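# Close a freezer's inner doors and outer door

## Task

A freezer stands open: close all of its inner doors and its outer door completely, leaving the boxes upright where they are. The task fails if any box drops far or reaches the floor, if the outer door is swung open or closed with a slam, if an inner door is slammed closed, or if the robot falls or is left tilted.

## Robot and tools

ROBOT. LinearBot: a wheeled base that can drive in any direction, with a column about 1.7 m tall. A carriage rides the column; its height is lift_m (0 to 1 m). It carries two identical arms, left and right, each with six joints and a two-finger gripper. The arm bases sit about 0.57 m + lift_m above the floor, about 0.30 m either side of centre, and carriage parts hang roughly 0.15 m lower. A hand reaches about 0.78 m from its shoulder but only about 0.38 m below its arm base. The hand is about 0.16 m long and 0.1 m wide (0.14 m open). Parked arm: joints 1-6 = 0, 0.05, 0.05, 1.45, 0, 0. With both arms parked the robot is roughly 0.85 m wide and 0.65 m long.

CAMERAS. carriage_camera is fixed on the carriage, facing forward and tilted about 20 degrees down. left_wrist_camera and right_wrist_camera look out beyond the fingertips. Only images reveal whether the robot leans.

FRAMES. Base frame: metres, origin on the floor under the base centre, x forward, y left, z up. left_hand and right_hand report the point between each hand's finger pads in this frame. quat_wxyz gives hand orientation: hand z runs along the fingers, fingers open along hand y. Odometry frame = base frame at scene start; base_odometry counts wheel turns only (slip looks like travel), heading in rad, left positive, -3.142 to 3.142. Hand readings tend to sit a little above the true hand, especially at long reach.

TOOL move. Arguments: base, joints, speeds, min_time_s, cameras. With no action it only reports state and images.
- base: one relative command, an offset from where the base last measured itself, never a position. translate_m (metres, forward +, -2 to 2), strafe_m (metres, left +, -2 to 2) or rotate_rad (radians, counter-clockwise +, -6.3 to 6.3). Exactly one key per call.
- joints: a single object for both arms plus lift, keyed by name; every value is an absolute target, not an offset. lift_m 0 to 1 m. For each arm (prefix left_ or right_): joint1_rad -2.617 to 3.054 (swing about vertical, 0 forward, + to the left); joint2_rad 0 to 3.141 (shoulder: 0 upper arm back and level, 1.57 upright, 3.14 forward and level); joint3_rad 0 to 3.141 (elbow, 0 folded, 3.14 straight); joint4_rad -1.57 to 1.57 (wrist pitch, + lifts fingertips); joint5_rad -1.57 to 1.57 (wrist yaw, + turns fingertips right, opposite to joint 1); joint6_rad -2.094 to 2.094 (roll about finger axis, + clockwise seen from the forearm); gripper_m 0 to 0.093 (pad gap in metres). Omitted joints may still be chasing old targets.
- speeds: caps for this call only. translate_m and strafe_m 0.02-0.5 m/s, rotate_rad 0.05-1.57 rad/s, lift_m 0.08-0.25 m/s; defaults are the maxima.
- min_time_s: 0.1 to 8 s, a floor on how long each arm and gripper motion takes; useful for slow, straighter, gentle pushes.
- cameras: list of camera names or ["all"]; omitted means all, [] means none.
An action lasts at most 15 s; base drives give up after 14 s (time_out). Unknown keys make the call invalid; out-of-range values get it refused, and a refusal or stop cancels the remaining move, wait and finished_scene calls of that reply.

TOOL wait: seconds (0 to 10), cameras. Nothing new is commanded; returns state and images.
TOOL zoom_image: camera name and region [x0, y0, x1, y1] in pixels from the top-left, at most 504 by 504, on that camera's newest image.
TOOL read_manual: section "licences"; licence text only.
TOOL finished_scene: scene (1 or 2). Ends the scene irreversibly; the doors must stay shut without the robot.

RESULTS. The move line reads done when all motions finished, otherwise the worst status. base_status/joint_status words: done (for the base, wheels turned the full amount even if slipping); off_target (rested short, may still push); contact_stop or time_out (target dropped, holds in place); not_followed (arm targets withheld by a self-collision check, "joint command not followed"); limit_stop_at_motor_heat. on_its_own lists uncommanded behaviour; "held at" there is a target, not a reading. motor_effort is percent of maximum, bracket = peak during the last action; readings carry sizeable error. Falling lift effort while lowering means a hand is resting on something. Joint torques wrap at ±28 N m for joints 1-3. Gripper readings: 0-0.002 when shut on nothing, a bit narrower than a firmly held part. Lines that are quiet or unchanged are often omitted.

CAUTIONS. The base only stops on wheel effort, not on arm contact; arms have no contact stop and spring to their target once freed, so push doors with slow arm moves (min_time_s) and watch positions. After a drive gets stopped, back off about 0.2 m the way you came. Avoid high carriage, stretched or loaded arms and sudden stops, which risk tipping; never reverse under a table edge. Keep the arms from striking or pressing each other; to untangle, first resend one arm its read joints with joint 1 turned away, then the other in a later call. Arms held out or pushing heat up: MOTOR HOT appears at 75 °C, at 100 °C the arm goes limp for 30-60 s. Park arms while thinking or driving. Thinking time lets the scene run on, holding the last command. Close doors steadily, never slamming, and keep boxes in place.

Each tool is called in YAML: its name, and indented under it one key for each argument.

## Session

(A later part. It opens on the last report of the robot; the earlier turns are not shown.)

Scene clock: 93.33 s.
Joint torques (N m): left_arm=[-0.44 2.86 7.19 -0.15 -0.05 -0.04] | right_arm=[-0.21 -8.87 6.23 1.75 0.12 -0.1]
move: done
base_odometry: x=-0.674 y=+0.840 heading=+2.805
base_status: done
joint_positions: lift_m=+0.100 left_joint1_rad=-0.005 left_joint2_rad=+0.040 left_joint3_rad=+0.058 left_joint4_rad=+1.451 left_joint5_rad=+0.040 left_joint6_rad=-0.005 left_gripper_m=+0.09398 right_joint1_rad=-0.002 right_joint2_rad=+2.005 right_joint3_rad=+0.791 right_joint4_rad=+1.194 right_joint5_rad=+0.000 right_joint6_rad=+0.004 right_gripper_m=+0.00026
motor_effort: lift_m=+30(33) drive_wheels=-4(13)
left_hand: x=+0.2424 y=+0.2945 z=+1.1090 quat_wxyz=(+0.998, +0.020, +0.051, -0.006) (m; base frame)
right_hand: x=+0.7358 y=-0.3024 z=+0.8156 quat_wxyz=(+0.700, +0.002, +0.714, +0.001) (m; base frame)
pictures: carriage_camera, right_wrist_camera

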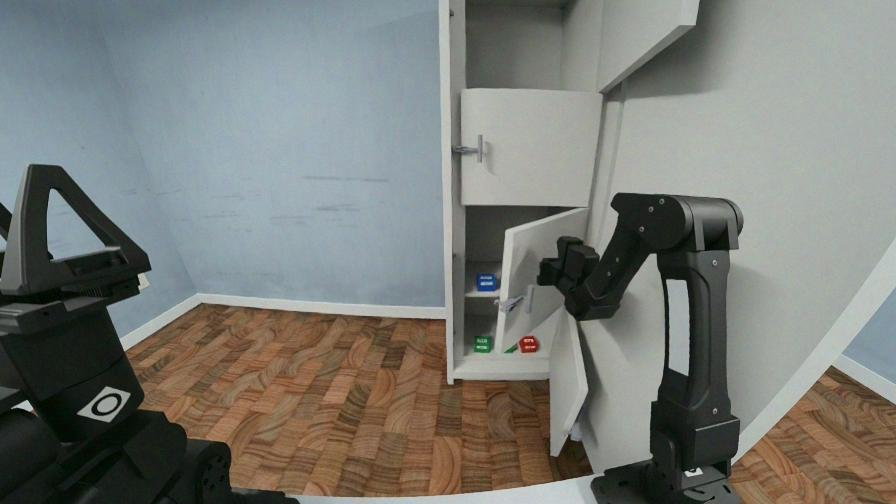

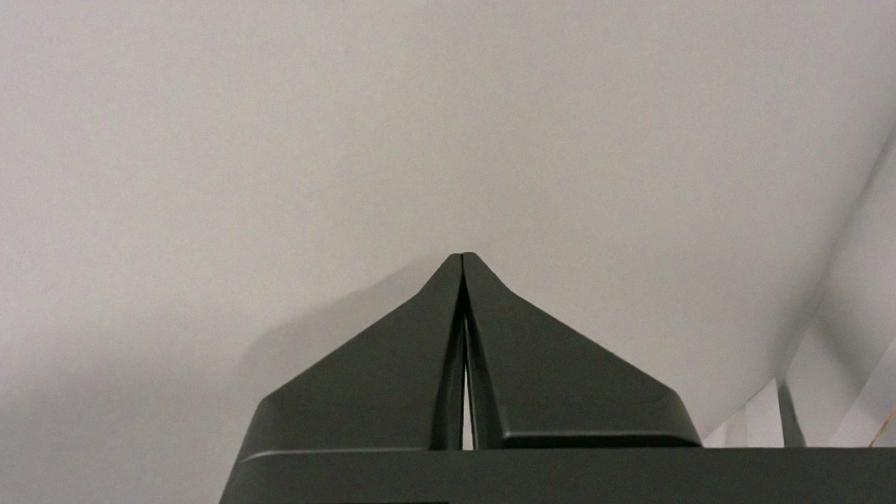

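move:
  base: {"strafe_m": 0.1}
  speeds: {"strafe_m": 0.1}
  cameras: []

move:
  base: {"translate_m": 0.22}
  speeds: {"translate_m": 0.08}
  cameras: ["carriage_camera","right_wrist_camera"]

Scene clock: 96.13 s.
Joint torques (N m): left_arm=[-0.68 2.88 7.17 -0.14 -0.05 -0.03] | right_arm=[-0.39 -8.98 5.96 1.72 0.16 -0.05]
move: done
base_odometry: x=-0.708 y=+0.746 heading=+2.805
base_status: done
joint_positions: lift_m=+0.100 left_joint1_rad=-0.005 left_joint2_rad=+0.040 left_joint3_rad=+0.058 left_joint4_rad=+1.451 left_joint5_rad=+0.040 left_joint6_rad=-0.005 left_gripper_m=+0.09398 right_joint1_rad=-0.001 right_joint2_rad=+2.005 right_joint3_rad=+0.791 right_joint4_rad=+1.194 right_joint5_rad=+0.003 right_joint6_rad=+0.004 right_gripper_m=+0.00026
motor_effort: lift_m=+30(30) drive_wheels=-4(8)
left_hand: x=+0.2424 y=+0.2945 z=+1.1090 quat_wxyz=(+0.998, +0.020, +0.051, -0.006) (m; base frame)
right_hand: x=+0.7358 y=-0.3027 z=+0.8156 quat_wxyz=(+0.700, +0.003, +0.714, +0.000) (m; base frame)
pictures: none

Scene clock: 99.57 s.
Joint torques (N m): left_arm=[-0.51 2.93 7.16 -0.14 -0.06 -0.05] | right_arm=[-0.23 -8.87 6.01 1.76 0.08 -0.1]
move: done
base_odometry: x=-0.916 y=+0.818 heading=+2.806
base_status: done
joint_positions: lift_m=+0.100 left_joint1_rad=-0.005 left_joint2_rad=+0.040 left_joint3_rad=+0.058 left_joint4_rad=+1.451 left_joint5_rad=+0.040 left_joint6_rad=-0.005 left_gripper_m=+0.09398 right_joint1_rad=-0.001 right_joint2_rad=+2.005 right_joint3_rad=+0.791 right_joint4_rad=+1.194 right_joint5_rad=+0.003 right_joint6_rad=+0.004 right_gripper_m=+0.00026
motor_effort: lift_m=+30(30) drive_wheels=+1(10)
left_hand: x=+0.2424 y=+0.2945 z=+1.1090 quat_wxyz=(+0.998, +0.020, +0.051, -0.006) (m; base frame)
right_hand: x=+0.7358 y=-0.3027 z=+0.8155 quat_wxyz=(+0.700, +0.003, +0.714, +0.000) (m; base frame)
pictures: carriage_camera, right_wrist_camera

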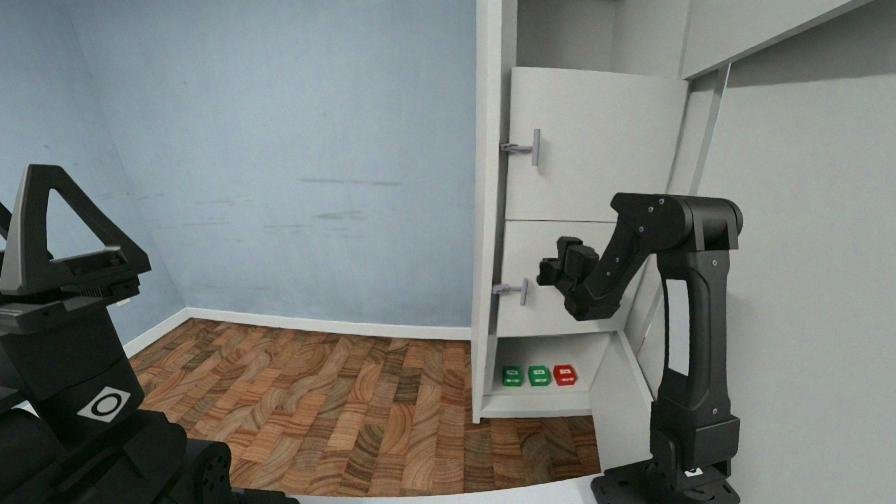

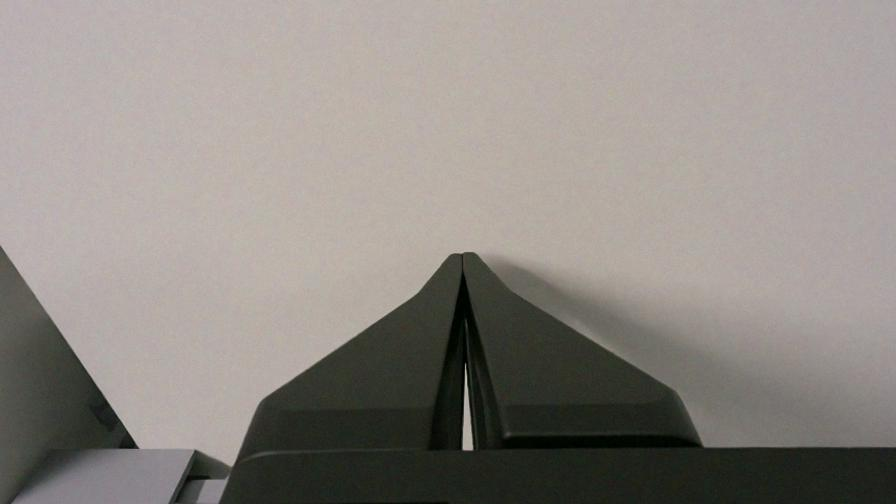

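move:
  base: {"translate_m": 0.15}
  speeds: {"translate_m": 0.06}
  cameras: ["carriage_camera"]

Scene clock: 106.00 s.
Joint torques (N m): left_arm=[-0.47 2.88 7.3 -0.17 -0.05 -0.04] | right_arm=[-0.65 9.76 26.43 -1.68 0.14 -0.11]
move: time_out
base_odometry: x=-1.055 y=+0.867 heading=+2.803
base_status: translate_m time_out (by the wheels' count: +0.148 of +0.150)
joint_positions: lift_m=+0.100 left_joint1_rad=-0.005 left_joint2_rad=+0.040 left_joint3_rad=+0.058 left_joint4_rad=+1.452 left_joint5_rad=+0.040 left_joint6_rad=-0.005 left_gripper_m=+0.09398 right_joint1_rad=+0.001 right_joint2_rad=+1.842 right_joint3_rad=+0.290 right_joint4_rad=+1.564 right_joint5_rad=+0.008 right_joint6_rad=+0.004 right_gripper_m=+0.00026
motor_effort: lift_m=+26(30) drive_wheels=+21(38)
left_hand: x=+0.2419 y=+0.2945 z=+1.1094 quat_wxyz=(+0.999, +0.020, +0.050, -0.006) (m; base frame)
right_hand: x=+0.6183 y=-0.3025 z=+0.8032 quat_wxyz=(+0.711, +0.004, +0.703, -0.001) (m; base frame)
pictures: carriage_camera

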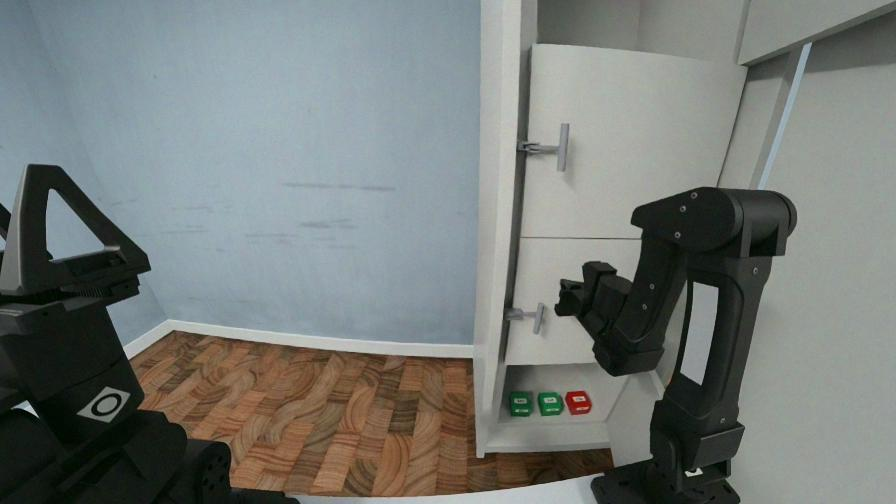

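move:
  base: {"translate_m": -0.6}
  speeds: {"translate_m": 0.3}
  cameras: []

move:
  base: {"strafe_m": -0.26}
  joints: {"lift_m": 0.68}
  cameras: ["carriage_camera","right_wrist_camera"]

Scene clock: 111.23 s.
Joint torques (N m): left_arm=[-0.54 3 7.23 -0.15 -0.05 -0.05] | right_arm=[-0.39 -8.62 6.56 1.62 0.1 -0.11]
move: done
base_odometry: x=-0.490 y=+0.667 heading=+2.802
base_status: done
joint_positions: lift_m=+0.100 left_joint1_rad=-0.005 left_joint2_rad=+0.040 left_joint3_rad=+0.058 left_joint4_rad=+1.451 left_joint5_rad=+0.040 left_joint6_rad=-0.005 left_gripper_m=+0.09398 right_joint1_rad=+0.002 right_joint2_rad=+2.000 right_joint3_rad=+0.788 right_joint4_rad=+1.203 right_joint5_rad=+0.000 right_joint6_rad=+0.004 right_gripper_m=+0.00026
motor_effort: lift_m=+26(26) drive_wheels=-10(17)
left_hand: x=+0.2423 y=+0.2945 z=+1.1094 quat_wxyz=(+0.998, +0.020, +0.051, -0.006) (m; base frame)
right_hand: x=+0.7350 y=-0.3006 z=+0.8197 quat_wxyz=(+0.704, +0.001, +0.710, +0.002) (m; base frame)
pictures: none

Scene clock: 114.10 s.
Joint torques (N m): left_arm=[-0.44 3.02 7.24 -0.15 -0.07 -0.04] | right_arm=[-0.4 -8.94 6.61 1.79 0.07 -0.05]
move: done
base_odometry: x=-0.403 y=+0.912 heading=+2.801
base_status: done
joint_positions: lift_m=+0.680 left_joint1_rad=-0.004 left_joint2_rad=+0.040 left_joint3_rad=+0.058 left_joint4_rad=+1.451 left_joint5_rad=+0.040 left_joint6_rad=-0.005 left_gripper_m=+0.09398 right_joint1_rad=-0.002 right_joint2_rad=+2.003 right_joint3_rad=+0.788 right_joint4_rad=+1.193 right_joint5_rad=+0.000 right_joint6_rad=+0.004 right_gripper_m=+0.00026
joint_status: all done
motor_effort: lift_m=+30(38) drive_wheels=-5(11)
left_hand: x=+0.2422 y=+0.2945 z=+1.6890 quat_wxyz=(+0.998, +0.020, +0.051, -0.005) (m; base frame)
right_hand: x=+0.7351 y=-0.3026 z=+1.3949 quat_wxyz=(+0.699, +0.002, +0.715, +0.001) (m; base frame)
pictures: carriage_camera, right_wrist_camera

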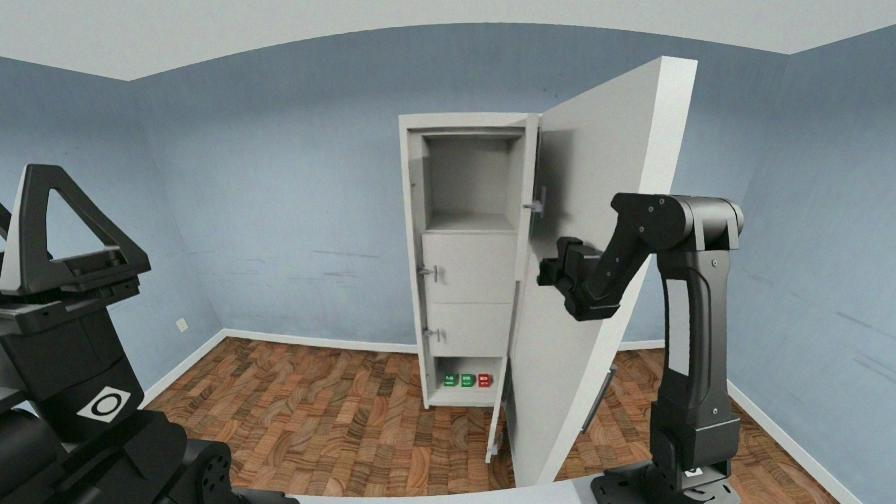

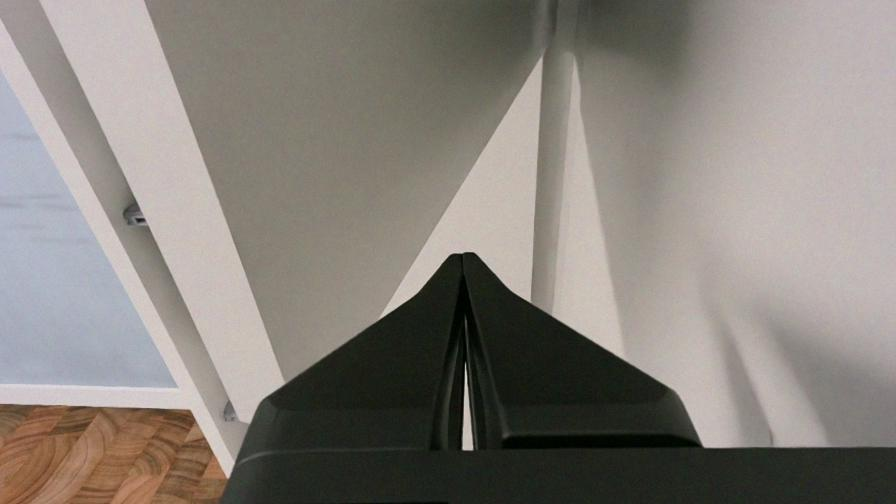

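move:
  base: {"translate_m": 0.24}
  joints: {"lift_m": 0.715}
  speeds: {"translate_m": 0.1}
  cameras: ["right_wrist_camera"]

move:
  base: {"strafe_m": 0.16}
  speeds: {"strafe_m": 0.08}
  cameras: ["carriage_camera","right_wrist_camera"]

Scene clock: 118.87 s.
Joint torques (N m): left_arm=[-0.51 2.92 7.25 -0.15 -0.06 -0.04] | right_arm=[-0.55 -9.03 6.86 1.68 0.2 0.01]
move: done
base_odometry: x=-0.629 y=+0.992 heading=+2.801
base_status: done
joint_positions: lift_m=+0.715 left_joint1_rad=-0.004 left_joint2_rad=+0.040 left_joint3_rad=+0.058 left_joint4_rad=+1.452 left_joint5_rad=+0.040 left_joint6_rad=-0.005 left_gripper_m=+0.09398 right_joint1_rad=+0.001 right_joint2_rad=+2.005 right_joint3_rad=+0.785 right_joint4_rad=+1.201 right_joint5_rad=-0.005 right_joint6_rad=-0.001 right_gripper_m=+0.00026
joint_status: all done
motor_effort: lift_m=+30(38) drive_wheels=+1(10)
left_hand: x=+0.2420 y=+0.2945 z=+1.7240 quat_wxyz=(+0.999, +0.020, +0.051, -0.005) (m; base frame)
right_hand: x=+0.7345 y=-0.3000 z=+1.4301 quat_wxyz=(+0.700, -0.003, +0.714, +0.002) (m; base frame)
pictures: right_wrist_camera

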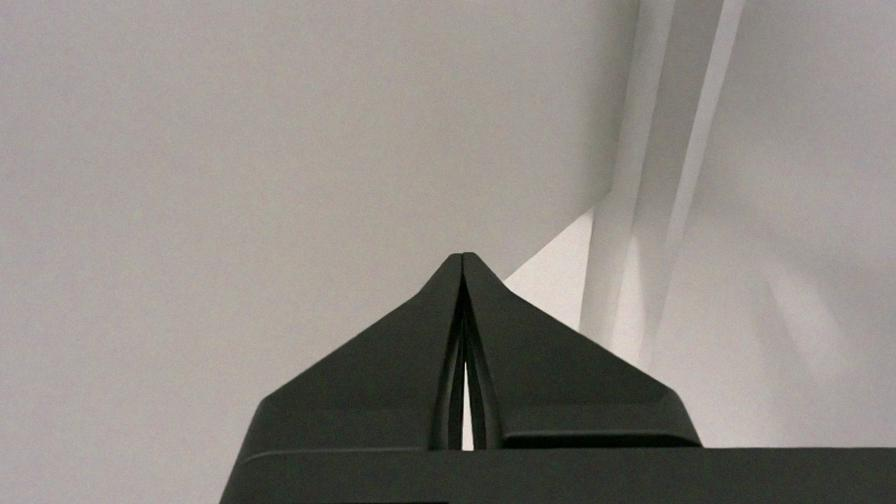

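Scene clock: 121.60 s.
Joint torques (N m): left_arm=[-0.58 2.84 7.21 -0.17 -0.05 -0.03] | right_arm=[-0.16 -9.01 6.72 1.66 0.11 0.03]
move: done
base_odometry: x=-0.682 y=+0.842 heading=+2.800
base_status: done
joint_positions: lift_m=+0.715 left_joint1_rad=-0.004 left_joint2_rad=+0.040 left_joint3_rad=+0.058 left_joint4_rad=+1.452 left_joint5_rad=+0.041 left_joint6_rad=-0.005 left_gripper_m=+0.09398 right_joint1_rad=+0.000 right_joint2_rad=+2.005 right_joint3_rad=+0.785 right_joint4_rad=+1.201 right_joint5_rad=+0.001 right_joint6_rad=-0.001 right_gripper_m=+0.00026
motor_effort: lift_m=+30(30) drive_wheels=+0(8)
left_hand: x=+0.2420 y=+0.2945 z=+1.7240 quat_wxyz=(+0.999, +0.020, +0.051, -0.005) (m; base frame)
right_hand: x=+0.7345 y=-0.3019 z=+1.4301 quat_wxyz=(+0.700, +0.000, +0.714, -0.001) (m; base frame)
pictures: carriage_camera, right_wrist_camera

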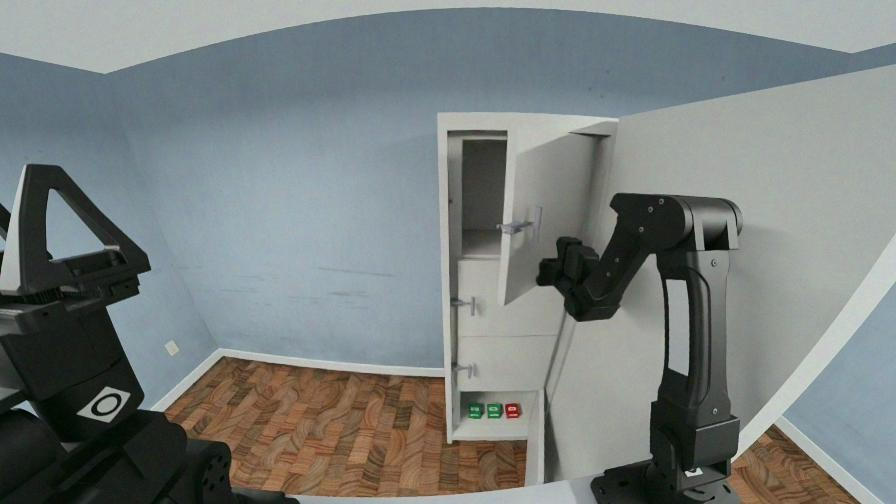

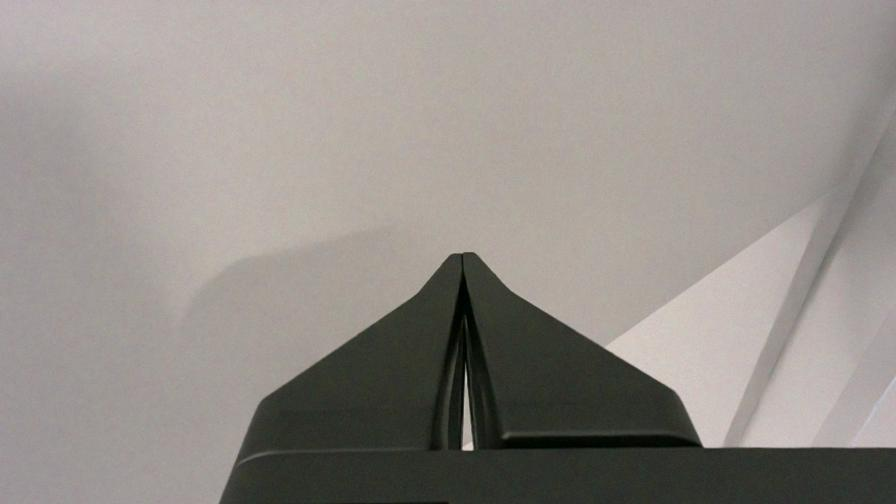

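move:
  base: {"strafe_m": 0.1}
  speeds: {"strafe_m": 0.1}
  cameras: []

move:
  base: {"translate_m": 0.24}
  speeds: {"translate_m": 0.08}
  cameras: []

move:
  base: {"translate_m": 0.14}
  speeds: {"translate_m": 0.06}
  cameras: ["carriage_camera","right_wrist_camera"]

Scene clock: 125.47 s.
Joint torques (N m): left_arm=[-0.49 2.89 7.19 -0.15 -0.04 -0.02] | right_arm=[-0.46 -9.06 6.97 1.65 0.1 0.01]
move: done
base_odometry: x=-0.716 y=+0.747 heading=+2.800
base_status: done
joint_positions: lift_m=+0.715 left_joint1_rad=-0.005 left_joint2_rad=+0.040 left_joint3_rad=+0.058 left_joint4_rad=+1.452 left_joint5_rad=+0.041 left_joint6_rad=-0.005 left_gripper_m=+0.09398 right_joint1_rad=-0.002 right_joint2_rad=+2.005 right_joint3_rad=+0.785 right_joint4_rad=+1.201 right_joint5_rad=+0.005 right_joint6_rad=-0.001 right_gripper_m=+0.00026
motor_effort: lift_m=+30(30) drive_wheels=+0(7)
left_hand: x=+0.2420 y=+0.2945 z=+1.7240 quat_wxyz=(+0.998, +0.020, +0.051, -0.006) (m; base frame)
right_hand: x=+0.7345 y=-0.3034 z=+1.4300 quat_wxyz=(+0.700, +0.002, +0.714, -0.003) (m; base frame)
pictures: none

Scene clock: 129.07 s.
Joint torques (N m): left_arm=[-0.42 2.93 7.13 -0.16 -0.05 -0.03] | right_arm=[-0.44 -9.17 6.86 1.75 0.05 -0.04]
move: done
base_odometry: x=-0.942 y=+0.827 heading=+2.800
base_status: done
joint_positions: lift_m=+0.715 left_joint1_rad=-0.005 left_joint2_rad=+0.040 left_joint3_rad=+0.058 left_joint4_rad=+1.452 left_joint5_rad=+0.041 left_joint6_rad=-0.005 left_gripper_m=+0.09398 right_joint1_rad=-0.002 right_joint2_rad=+2.005 right_joint3_rad=+0.784 right_joint4_rad=+1.200 right_joint5_rad=+0.005 right_joint6_rad=-0.001 right_gripper_m=+0.00026
motor_effort: lift_m=+30(30) drive_wheels=+2(8)
left_hand: x=+0.2420 y=+0.2945 z=+1.7240 quat_wxyz=(+0.998, +0.020, +0.051, -0.006) (m; base frame)
right_hand: x=+0.7344 y=-0.3034 z=+1.4296 quat_wxyz=(+0.700, +0.002, +0.714, -0.003) (m; base frame)
pictures: none

Scene clock: 130.73 s.
Joint torques (N m): left_arm=[-0.43 2.91 7.23 -0.13 -0.06 -0.04] | right_arm=[-0.68 -1.76 27.33 -0.17 0.29 0]
move: contact_stop
base_odometry: x=-1.002 y=+0.848 heading=+2.797
base_status: translate_m contact_stop (by the wheels' count: +0.063 of +0.140)
joint_positions: lift_m=+0.715 left_joint1_rad=-0.005 left_joint2_rad=+0.040 left_joint3_rad=+0.058 left_joint4_rad=+1.449 left_joint5_rad=+0.041 left_joint6_rad=-0.005 left_gripper_m=+0.09398 right_joint1_rad=+0.005 right_joint2_rad=+1.944 right_joint3_rad=+0.562 right_joint4_rad=+1.401 right_joint5_rad=-0.015 right_joint6_rad=-0.001 right_gripper_m=+0.00026
motor_effort: lift_m=+30(30) drive_wheels=+20(46)
left_hand: x=+0.2429 y=+0.2945 z=+1.7239 quat_wxyz=(+0.998, +0.020, +0.052, -0.006) (m; base frame)
right_hand: x=+0.6841 y=-0.2964 z=+1.4258 quat_wxyz=(+0.714, -0.008, +0.700, +0.007) (m; base frame)
pictures: carriage_camera, right_wrist_camera

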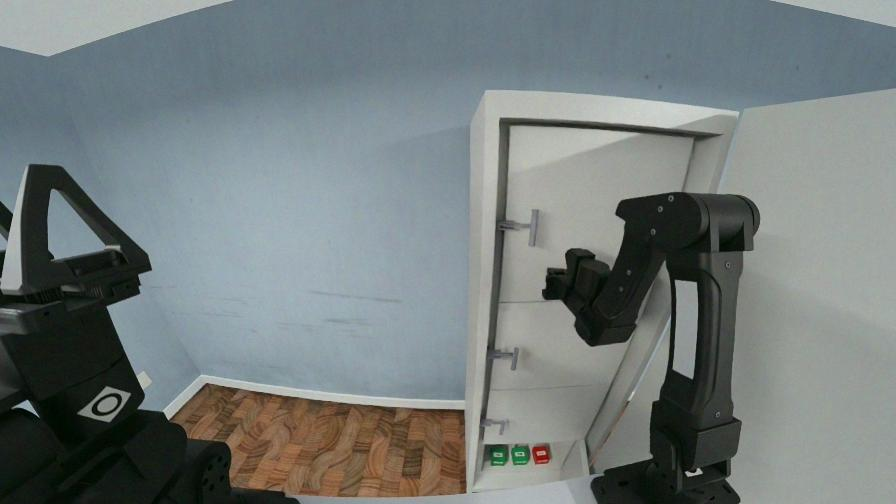

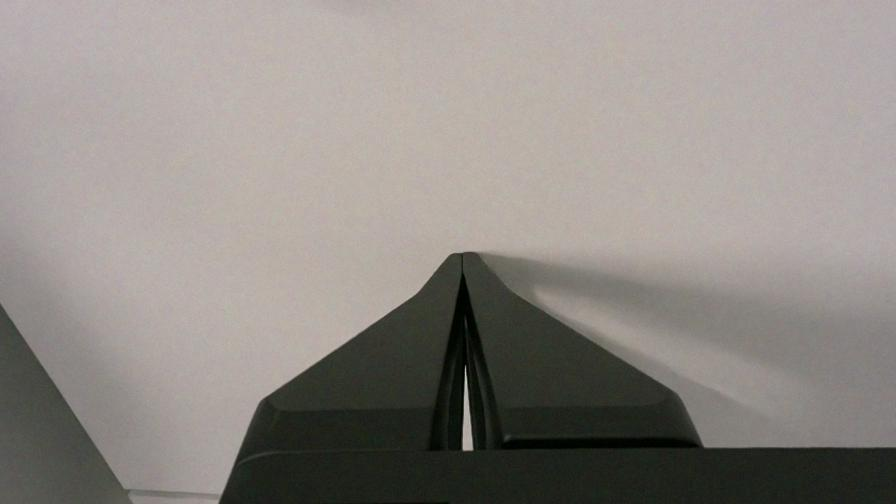

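move:
  base: {"translate_m": -0.58}
  speeds: {"translate_m": 0.25}
  cameras: []

move:
  base: {"strafe_m": -0.22}
  joints: {"lift_m": 0.0, "right_joint1_rad": 0, "right_joint2_rad": 2.9, "right_joint3_rad": 1.6, "right_joint4_rad": 0.6, "right_joint5_rad": 0, "right_joint6_rad": 0}
  min_time_s: 3
  cameras: ["carriage_camera","right_wrist_camera"]

Scene clock: 137.20 s.
Joint torques (N m): left_arm=[-0.42 3.02 7.16 -0.12 -0.05 -0.04] | right_arm=[-0.77 -8.08 6.68 1.61 0.16 0.01]
move: done
base_odometry: x=-0.456 y=+0.652 heading=+2.796
base_status: done
joint_positions: lift_m=+0.715 left_joint1_rad=-0.005 left_joint2_rad=+0.040 left_joint3_rad=+0.058 left_joint4_rad=+1.449 left_joint5_rad=+0.041 left_joint6_rad=-0.005 left_gripper_m=+0.09398 right_joint1_rad=+0.005 right_joint2_rad=+1.998 right_joint3_rad=+0.786 right_joint4_rad=+1.203 right_joint5_rad=-0.010 right_joint6_rad=-0.001 right_gripper_m=+0.00026
motor_effort: lift_m=+30(30) drive_wheels=-9(19)
left_hand: x=+0.2430 y=+0.2945 z=+1.7239 quat_wxyz=(+0.998, +0.020, +0.052, -0.006) (m; base frame)
right_hand: x=+0.7345 y=-0.2975 z=+1.4342 quat_wxyz=(+0.704, -0.006, +0.710, +0.005) (m; base frame)
pictures: none

Scene clock: 140.60 s.
Joint torques (N m): left_arm=[-0.44 2.81 7.09 -0.11 -0.07 -0.05] | right_arm=[-0.42 -13.44 6.11 1.45 0.19 0.01]
move: done
base_odometry: x=-0.381 y=+0.859 heading=+2.795
base_status: done
joint_positions: lift_m=+0.000 left_joint1_rad=-0.004 left_joint2_rad=+0.040 left_joint3_rad=+0.058 left_joint4_rad=+1.449 left_joint5_rad=+0.041 left_joint6_rad=-0.005 left_gripper_m=+0.09398 right_joint1_rad=-0.002 right_joint2_rad=+2.909 right_joint3_rad=+1.583 right_joint4_rad=+0.592 right_joint5_rad=-0.007 right_joint6_rad=-0.001 right_gripper_m=+0.00026
joint_status: all done
motor_effort: lift_m=+24(26) drive_wheels=-5(10)
left_hand: x=+0.2429 y=+0.2945 z=+1.0095 quat_wxyz=(+0.998, +0.020, +0.052, -0.005) (m; base frame)
right_hand: x=+0.7942 y=-0.3015 z=+0.3632 quat_wxyz=(+0.406, -0.001, +0.914, +0.003) (m; base frame)
pictures: carriage_camera, right_wrist_camera

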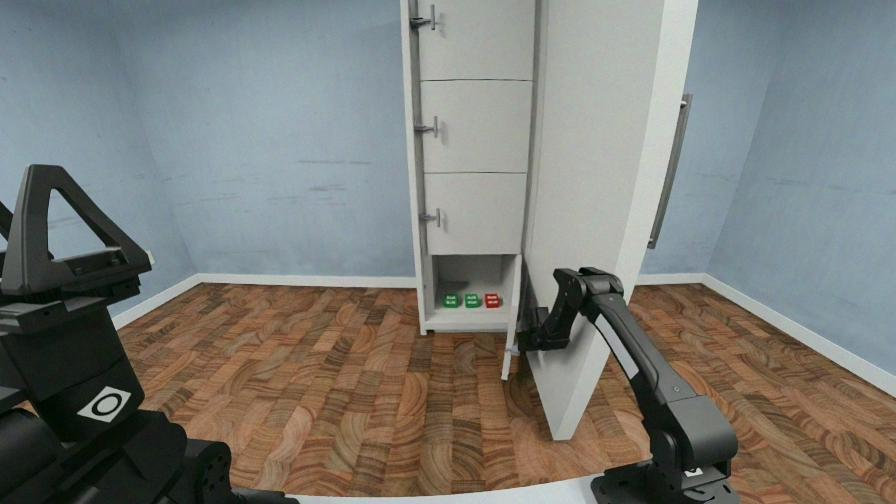

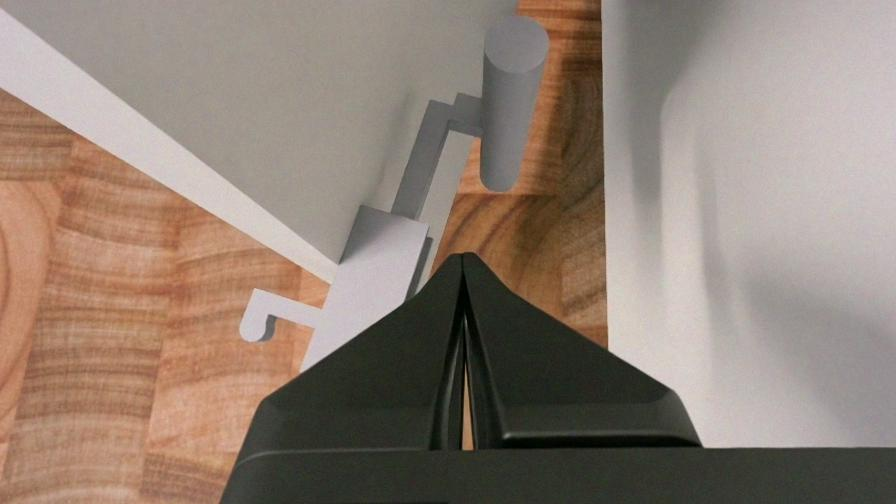

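move:
  base: {"translate_m": 0.18}
  joints: {"lift_m": 0.03}
  speeds: {"translate_m": 0.1}
  cameras: ["carriage_camera","right_wrist_camera"]

move:
  base: {"strafe_m": 0.16}
  speeds: {"strafe_m": 0.08}
  cameras: ["carriage_camera","right_wrist_camera"]

Scene clock: 144.47 s.
Joint torques (N m): left_arm=[-0.53 2.84 7.25 -0.12 -0.05 -0.04] | right_arm=[-7.86 -13.34 9.01 3.01 2.99 -0.69]
move: done
base_odometry: x=-0.550 y=+0.920 heading=+2.795
base_status: done
joint_positions: lift_m=+0.030 left_joint1_rad=-0.004 left_joint2_rad=+0.040 left_joint3_rad=+0.058 left_joint4_rad=+1.449 left_joint5_rad=+0.041 left_joint6_rad=-0.005 left_gripper_m=+0.09398 right_joint1_rad=+0.093 right_joint2_rad=+2.912 right_joint3_rad=+1.547 right_joint4_rad=+0.402 right_joint5_rad=-0.321 right_joint6_rad=+0.054 right_gripper_m=+0.00019
joint_status: all done
motor_effort: lift_m=+28(39) drive_wheels=+3(8)
left_hand: x=+0.2428 y=+0.2945 z=+1.0390 quat_wxyz=(+0.998, +0.020, +0.052, -0.005) (m; base frame)
right_hand: x=+0.7313 y=-0.1990 z=+0.3577 quat_wxyz=(+0.284, -0.066, +0.941, +0.174) (m; base frame)
pictures: carriage_camera, right_wrist_camera

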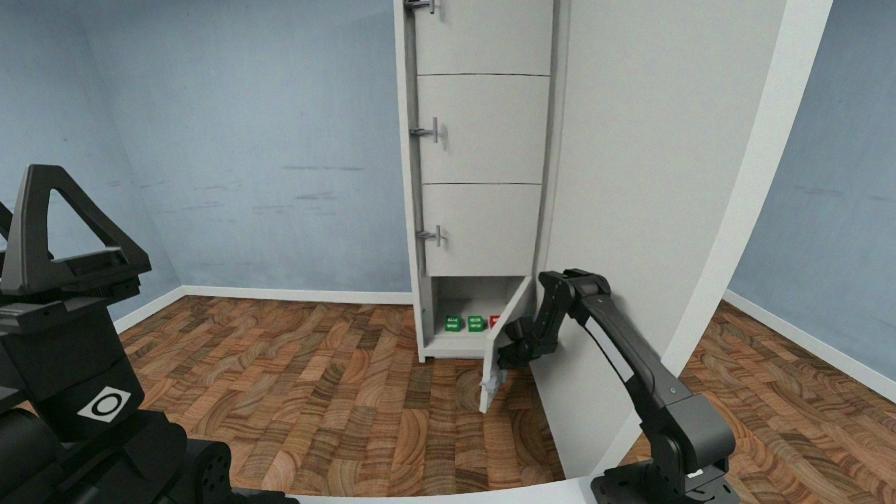

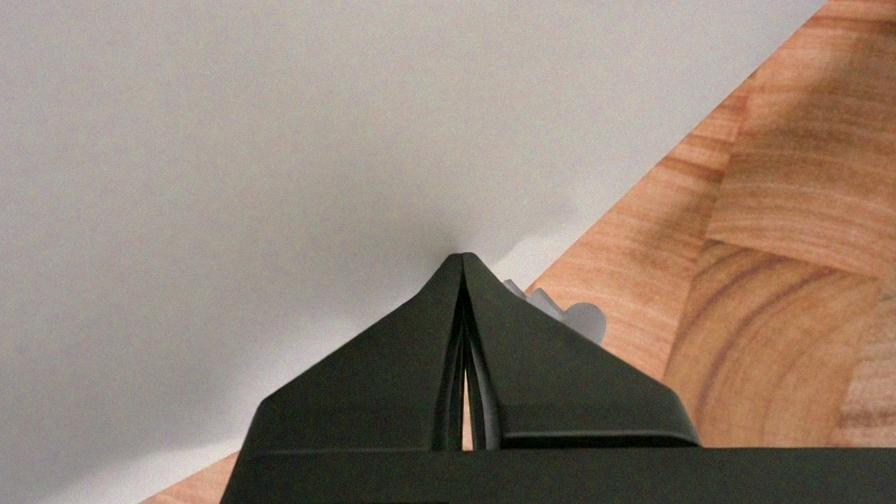

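Scene clock: 147.17 s.
Joint torques (N m): left_arm=[-0.47 2.95 7.3 -0.11 -0.06 -0.04] | right_arm=[-0.75 -13.91 5.61 1.65 0.17 -0.15]
move: done
base_odometry: x=-0.605 y=+0.770 heading=+2.795
base_status: done
joint_positions: lift_m=+0.030 left_joint1_rad=-0.005 left_joint2_rad=+0.040 left_joint3_rad=+0.058 left_joint4_rad=+1.449 left_joint5_rad=+0.041 left_joint6_rad=-0.005 left_gripper_m=+0.09398 right_joint1_rad=+0.003 right_joint2_rad=+2.917 right_joint3_rad=+1.588 right_joint4_rad=+0.577 right_joint5_rad=-0.010 right_joint6_rad=+0.009 right_gripper_m=+0.00019
motor_effort: lift_m=+28(28) drive_wheels=-4(8)
left_hand: x=+0.2428 y=+0.2945 z=+1.0390 quat_wxyz=(+0.998, +0.020, +0.052, -0.006) (m; base frame)
right_hand: x=+0.7908 y=-0.2980 z=+0.3869 quat_wxyz=(+0.398, +0.001, +0.917, +0.007) (m; base frame)
pictures: carriage_camera, right_wrist_camera

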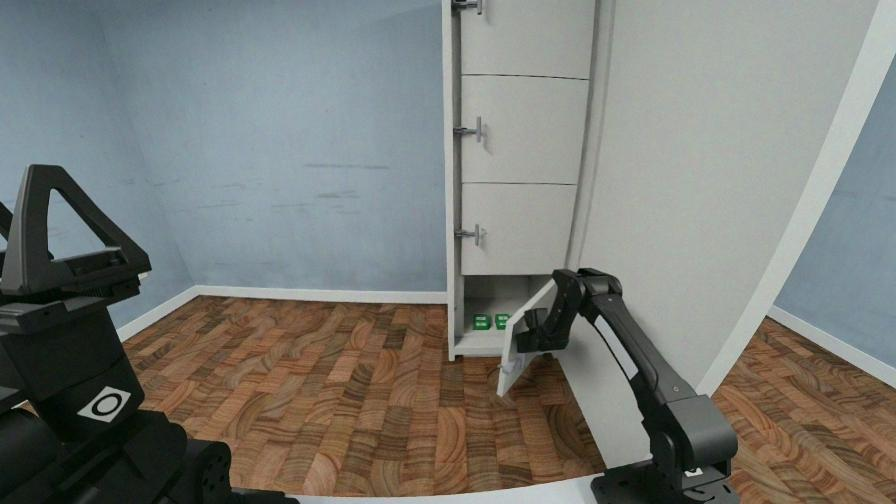

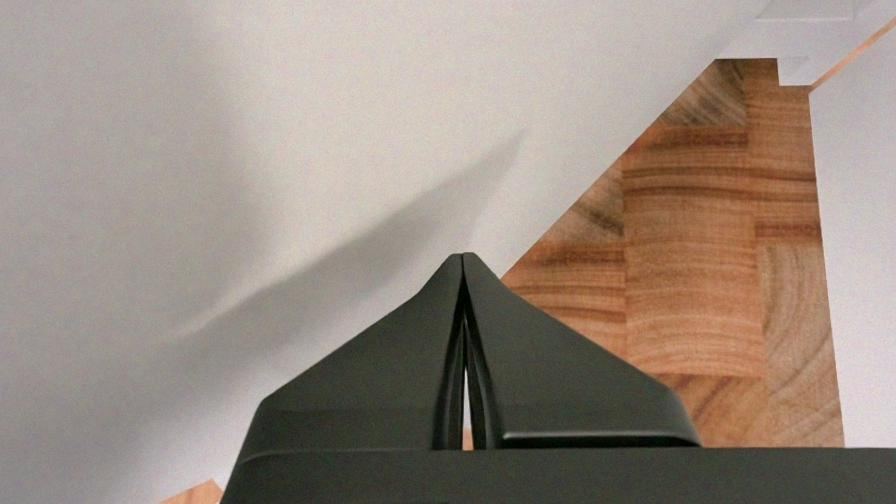

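move:
  base: {"strafe_m": 0.07}
  speeds: {"strafe_m": 0.08}
  cameras: []

move:
  base: {"translate_m": 0.25}
  speeds: {"translate_m": 0.08}
  cameras: ["carriage_camera"]

move:
  base: {"translate_m": 0.15}
  speeds: {"translate_m": 0.06}
  cameras: ["carriage_camera","right_wrist_camera"]

Scene clock: 150.63 s.
Joint torques (N m): left_arm=[-0.53 2.97 7.27 -0.14 -0.03 -0.03] | right_arm=[-0.5 -14.11 5.42 1.57 0.16 -0.14]
move: done
base_odometry: x=-0.629 y=+0.704 heading=+2.794
base_status: done
joint_positions: lift_m=+0.030 left_joint1_rad=-0.004 left_joint2_rad=+0.040 left_joint3_rad=+0.058 left_joint4_rad=+1.449 left_joint5_rad=+0.041 left_joint6_rad=-0.005 left_gripper_m=+0.09398 right_joint1_rad=+0.001 right_joint2_rad=+2.917 right_joint3_rad=+1.588 right_joint4_rad=+0.579 right_joint5_rad=-0.007 right_joint6_rad=+0.008 right_gripper_m=+0.00019
motor_effort: lift_m=+28(28) drive_wheels=-4(7)
left_hand: x=+0.2428 y=+0.2945 z=+1.0390 quat_wxyz=(+0.998, +0.020, +0.052, -0.005) (m; base frame)
right_hand: x=+0.7912 y=-0.3000 z=+0.3873 quat_wxyz=(+0.399, +0.002, +0.917, +0.005) (m; base frame)
pictures: none

Scene clock: 154.47 s.
Joint torques (N m): left_arm=[-0.47 2.97 7.08 -0.13 -0.06 -0.04] | right_arm=[-0.43 -14.31 5.67 1.63 0.16 -0.12]
move: done
base_odometry: x=-0.864 y=+0.788 heading=+2.795
base_status: done
joint_positions: lift_m=+0.030 left_joint1_rad=-0.004 left_joint2_rad=+0.040 left_joint3_rad=+0.058 left_joint4_rad=+1.449 left_joint5_rad=+0.041 left_joint6_rad=-0.005 left_gripper_m=+0.09398 right_joint1_rad=+0.001 right_joint2_rad=+2.917 right_joint3_rad=+1.588 right_joint4_rad=+0.580 right_joint5_rad=-0.007 right_joint6_rad=+0.008 right_gripper_m=+0.00019
motor_effort: lift_m=+28(28) drive_wheels=-6(10)
left_hand: x=+0.2428 y=+0.2945 z=+1.0390 quat_wxyz=(+0.998, +0.020, +0.052, -0.005) (m; base frame)
right_hand: x=+0.7914 y=-0.3000 z=+0.3874 quat_wxyz=(+0.399, +0.002, +0.917, +0.005) (m; base frame)
pictures: carriage_camera

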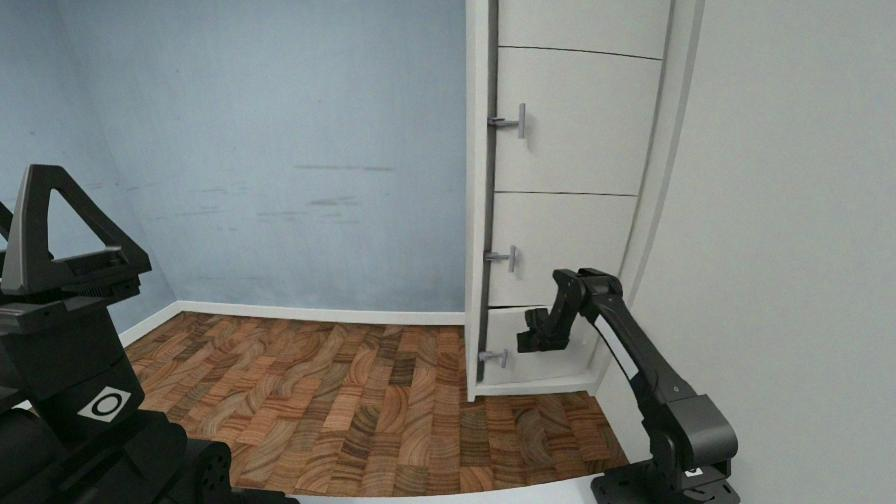

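Scene clock: 157.57 s.
Joint torques (N m): left_arm=[-0.55 3 7.2 -0.14 -0.05 -0.05] | right_arm=[-0.83 -20.56 16.09 4.02 0.06 -0.25]
move: done
base_odometry: x=-1.005 y=+0.839 heading=+2.795
base_status: done
joint_positions: lift_m=+0.030 left_joint1_rad=-0.004 left_joint2_rad=+0.040 left_joint3_rad=+0.058 left_joint4_rad=+1.450 left_joint5_rad=+0.041 left_joint6_rad=-0.005 left_gripper_m=+0.09398 right_joint1_rad=+0.007 right_joint2_rad=+3.004 right_joint3_rad=+1.455 right_joint4_rad=+0.227 right_joint5_rad=+0.011 right_joint6_rad=+0.015 right_gripper_m=+0.00019
motor_effort: lift_m=+28(28) drive_wheels=+5(9)
left_hand: x=+0.2427 y=+0.2945 z=+1.0390 quat_wxyz=(+0.998, +0.020, +0.052, -0.005) (m; base frame)
right_hand: x=+0.6241 y=-0.3006 z=+0.2738 quat_wxyz=(+0.124, +0.005, +0.992, -0.004) (m; base frame)
pictures: carriage_camera, right_wrist_camera

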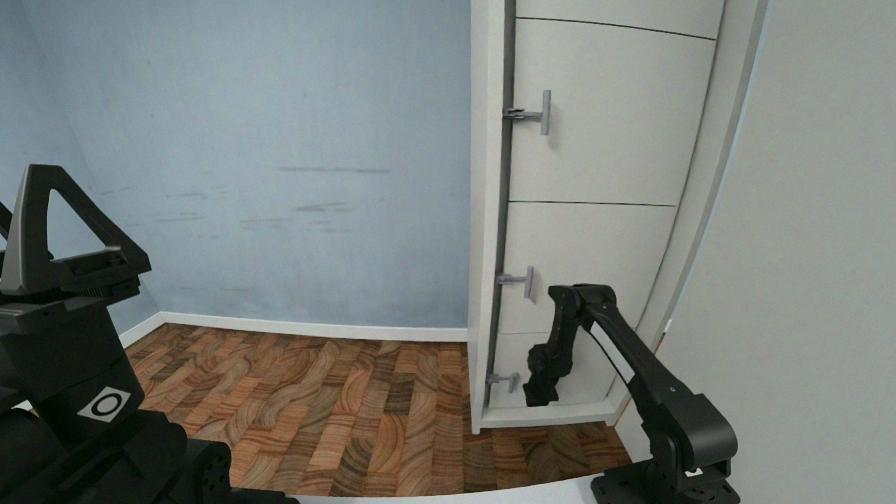

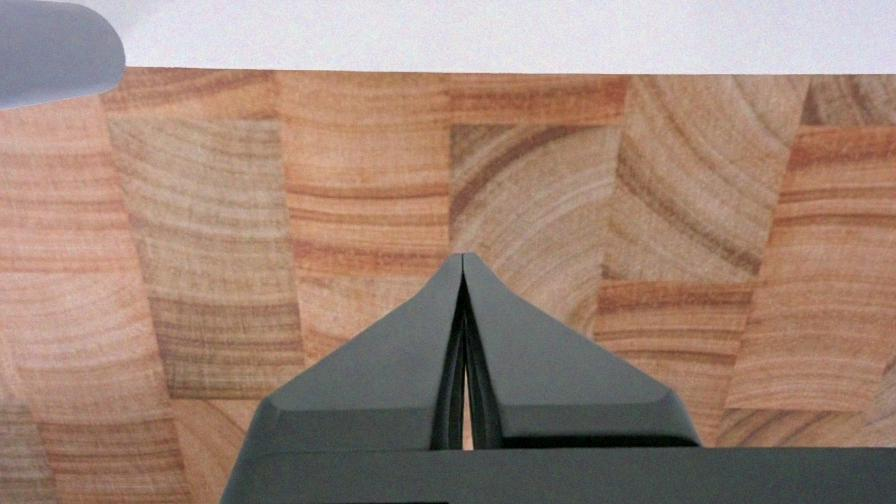

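move:
  base: {"translate_m": -0.35}
  speeds: {"translate_m": 0.2}
  cameras: ["carriage_camera","right_wrist_camera"]

zoom_image:
  camera: "carriage_camera"
  region: [420, 180, 620, 400]

Scene clock: 161.73 s.
Joint torques (N m): left_arm=[-0.5 2.97 7.2 -0.11 -0.07 -0.04] | right_arm=[-0.9 -15.24 5.19 1.66 0.06 -0.11]
move: done
base_odometry: x=-0.676 y=+0.720 heading=+2.795
base_status: done
joint_positions: lift_m=+0.030 left_joint1_rad=-0.004 left_joint2_rad=+0.040 left_joint3_rad=+0.058 left_joint4_rad=+1.450 left_joint5_rad=+0.041 left_joint6_rad=-0.005 left_gripper_m=+0.09398 right_joint1_rad=+0.007 right_joint2_rad=+2.927 right_joint3_rad=+1.595 right_joint4_rad=+0.582 right_joint5_rad=+0.003 right_joint6_rad=+0.008 right_gripper_m=+0.00019
motor_effort: lift_m=+28(28) drive_wheels=-3(11)
left_hand: x=+0.2427 y=+0.2945 z=+1.0390 quat_wxyz=(+0.998, +0.020, +0.052, -0.005) (m; base frame)
right_hand: x=+0.7912 y=-0.2981 z=+0.3844 quat_wxyz=(+0.399, +0.001, +0.917, +0.002) (m; base frame)
pictures: carriage_camera, right_wrist_camera

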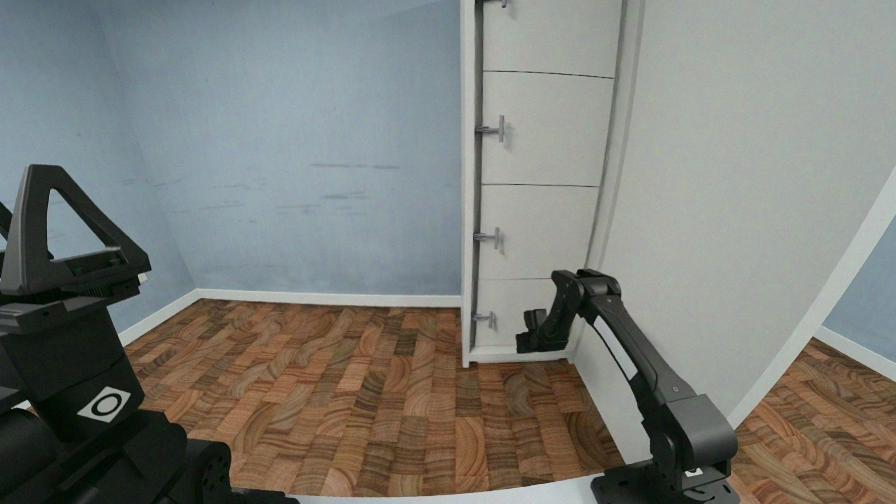

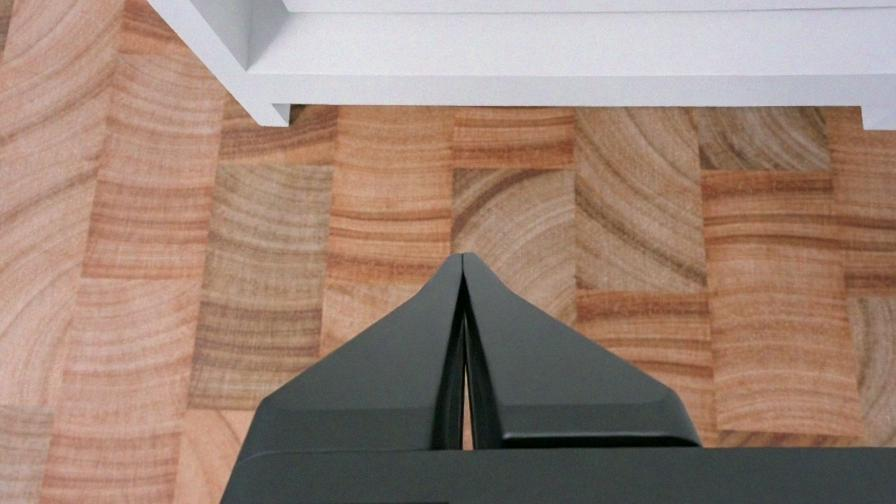

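Scaled by 2.291.

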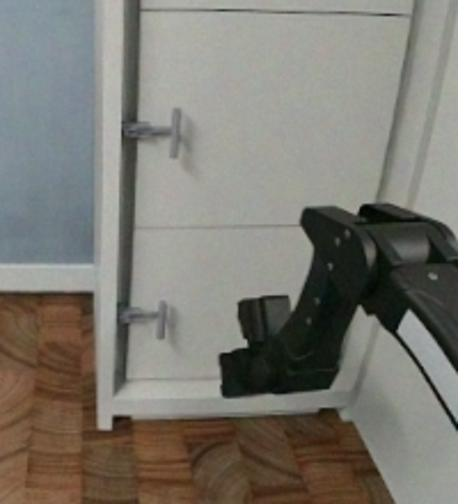

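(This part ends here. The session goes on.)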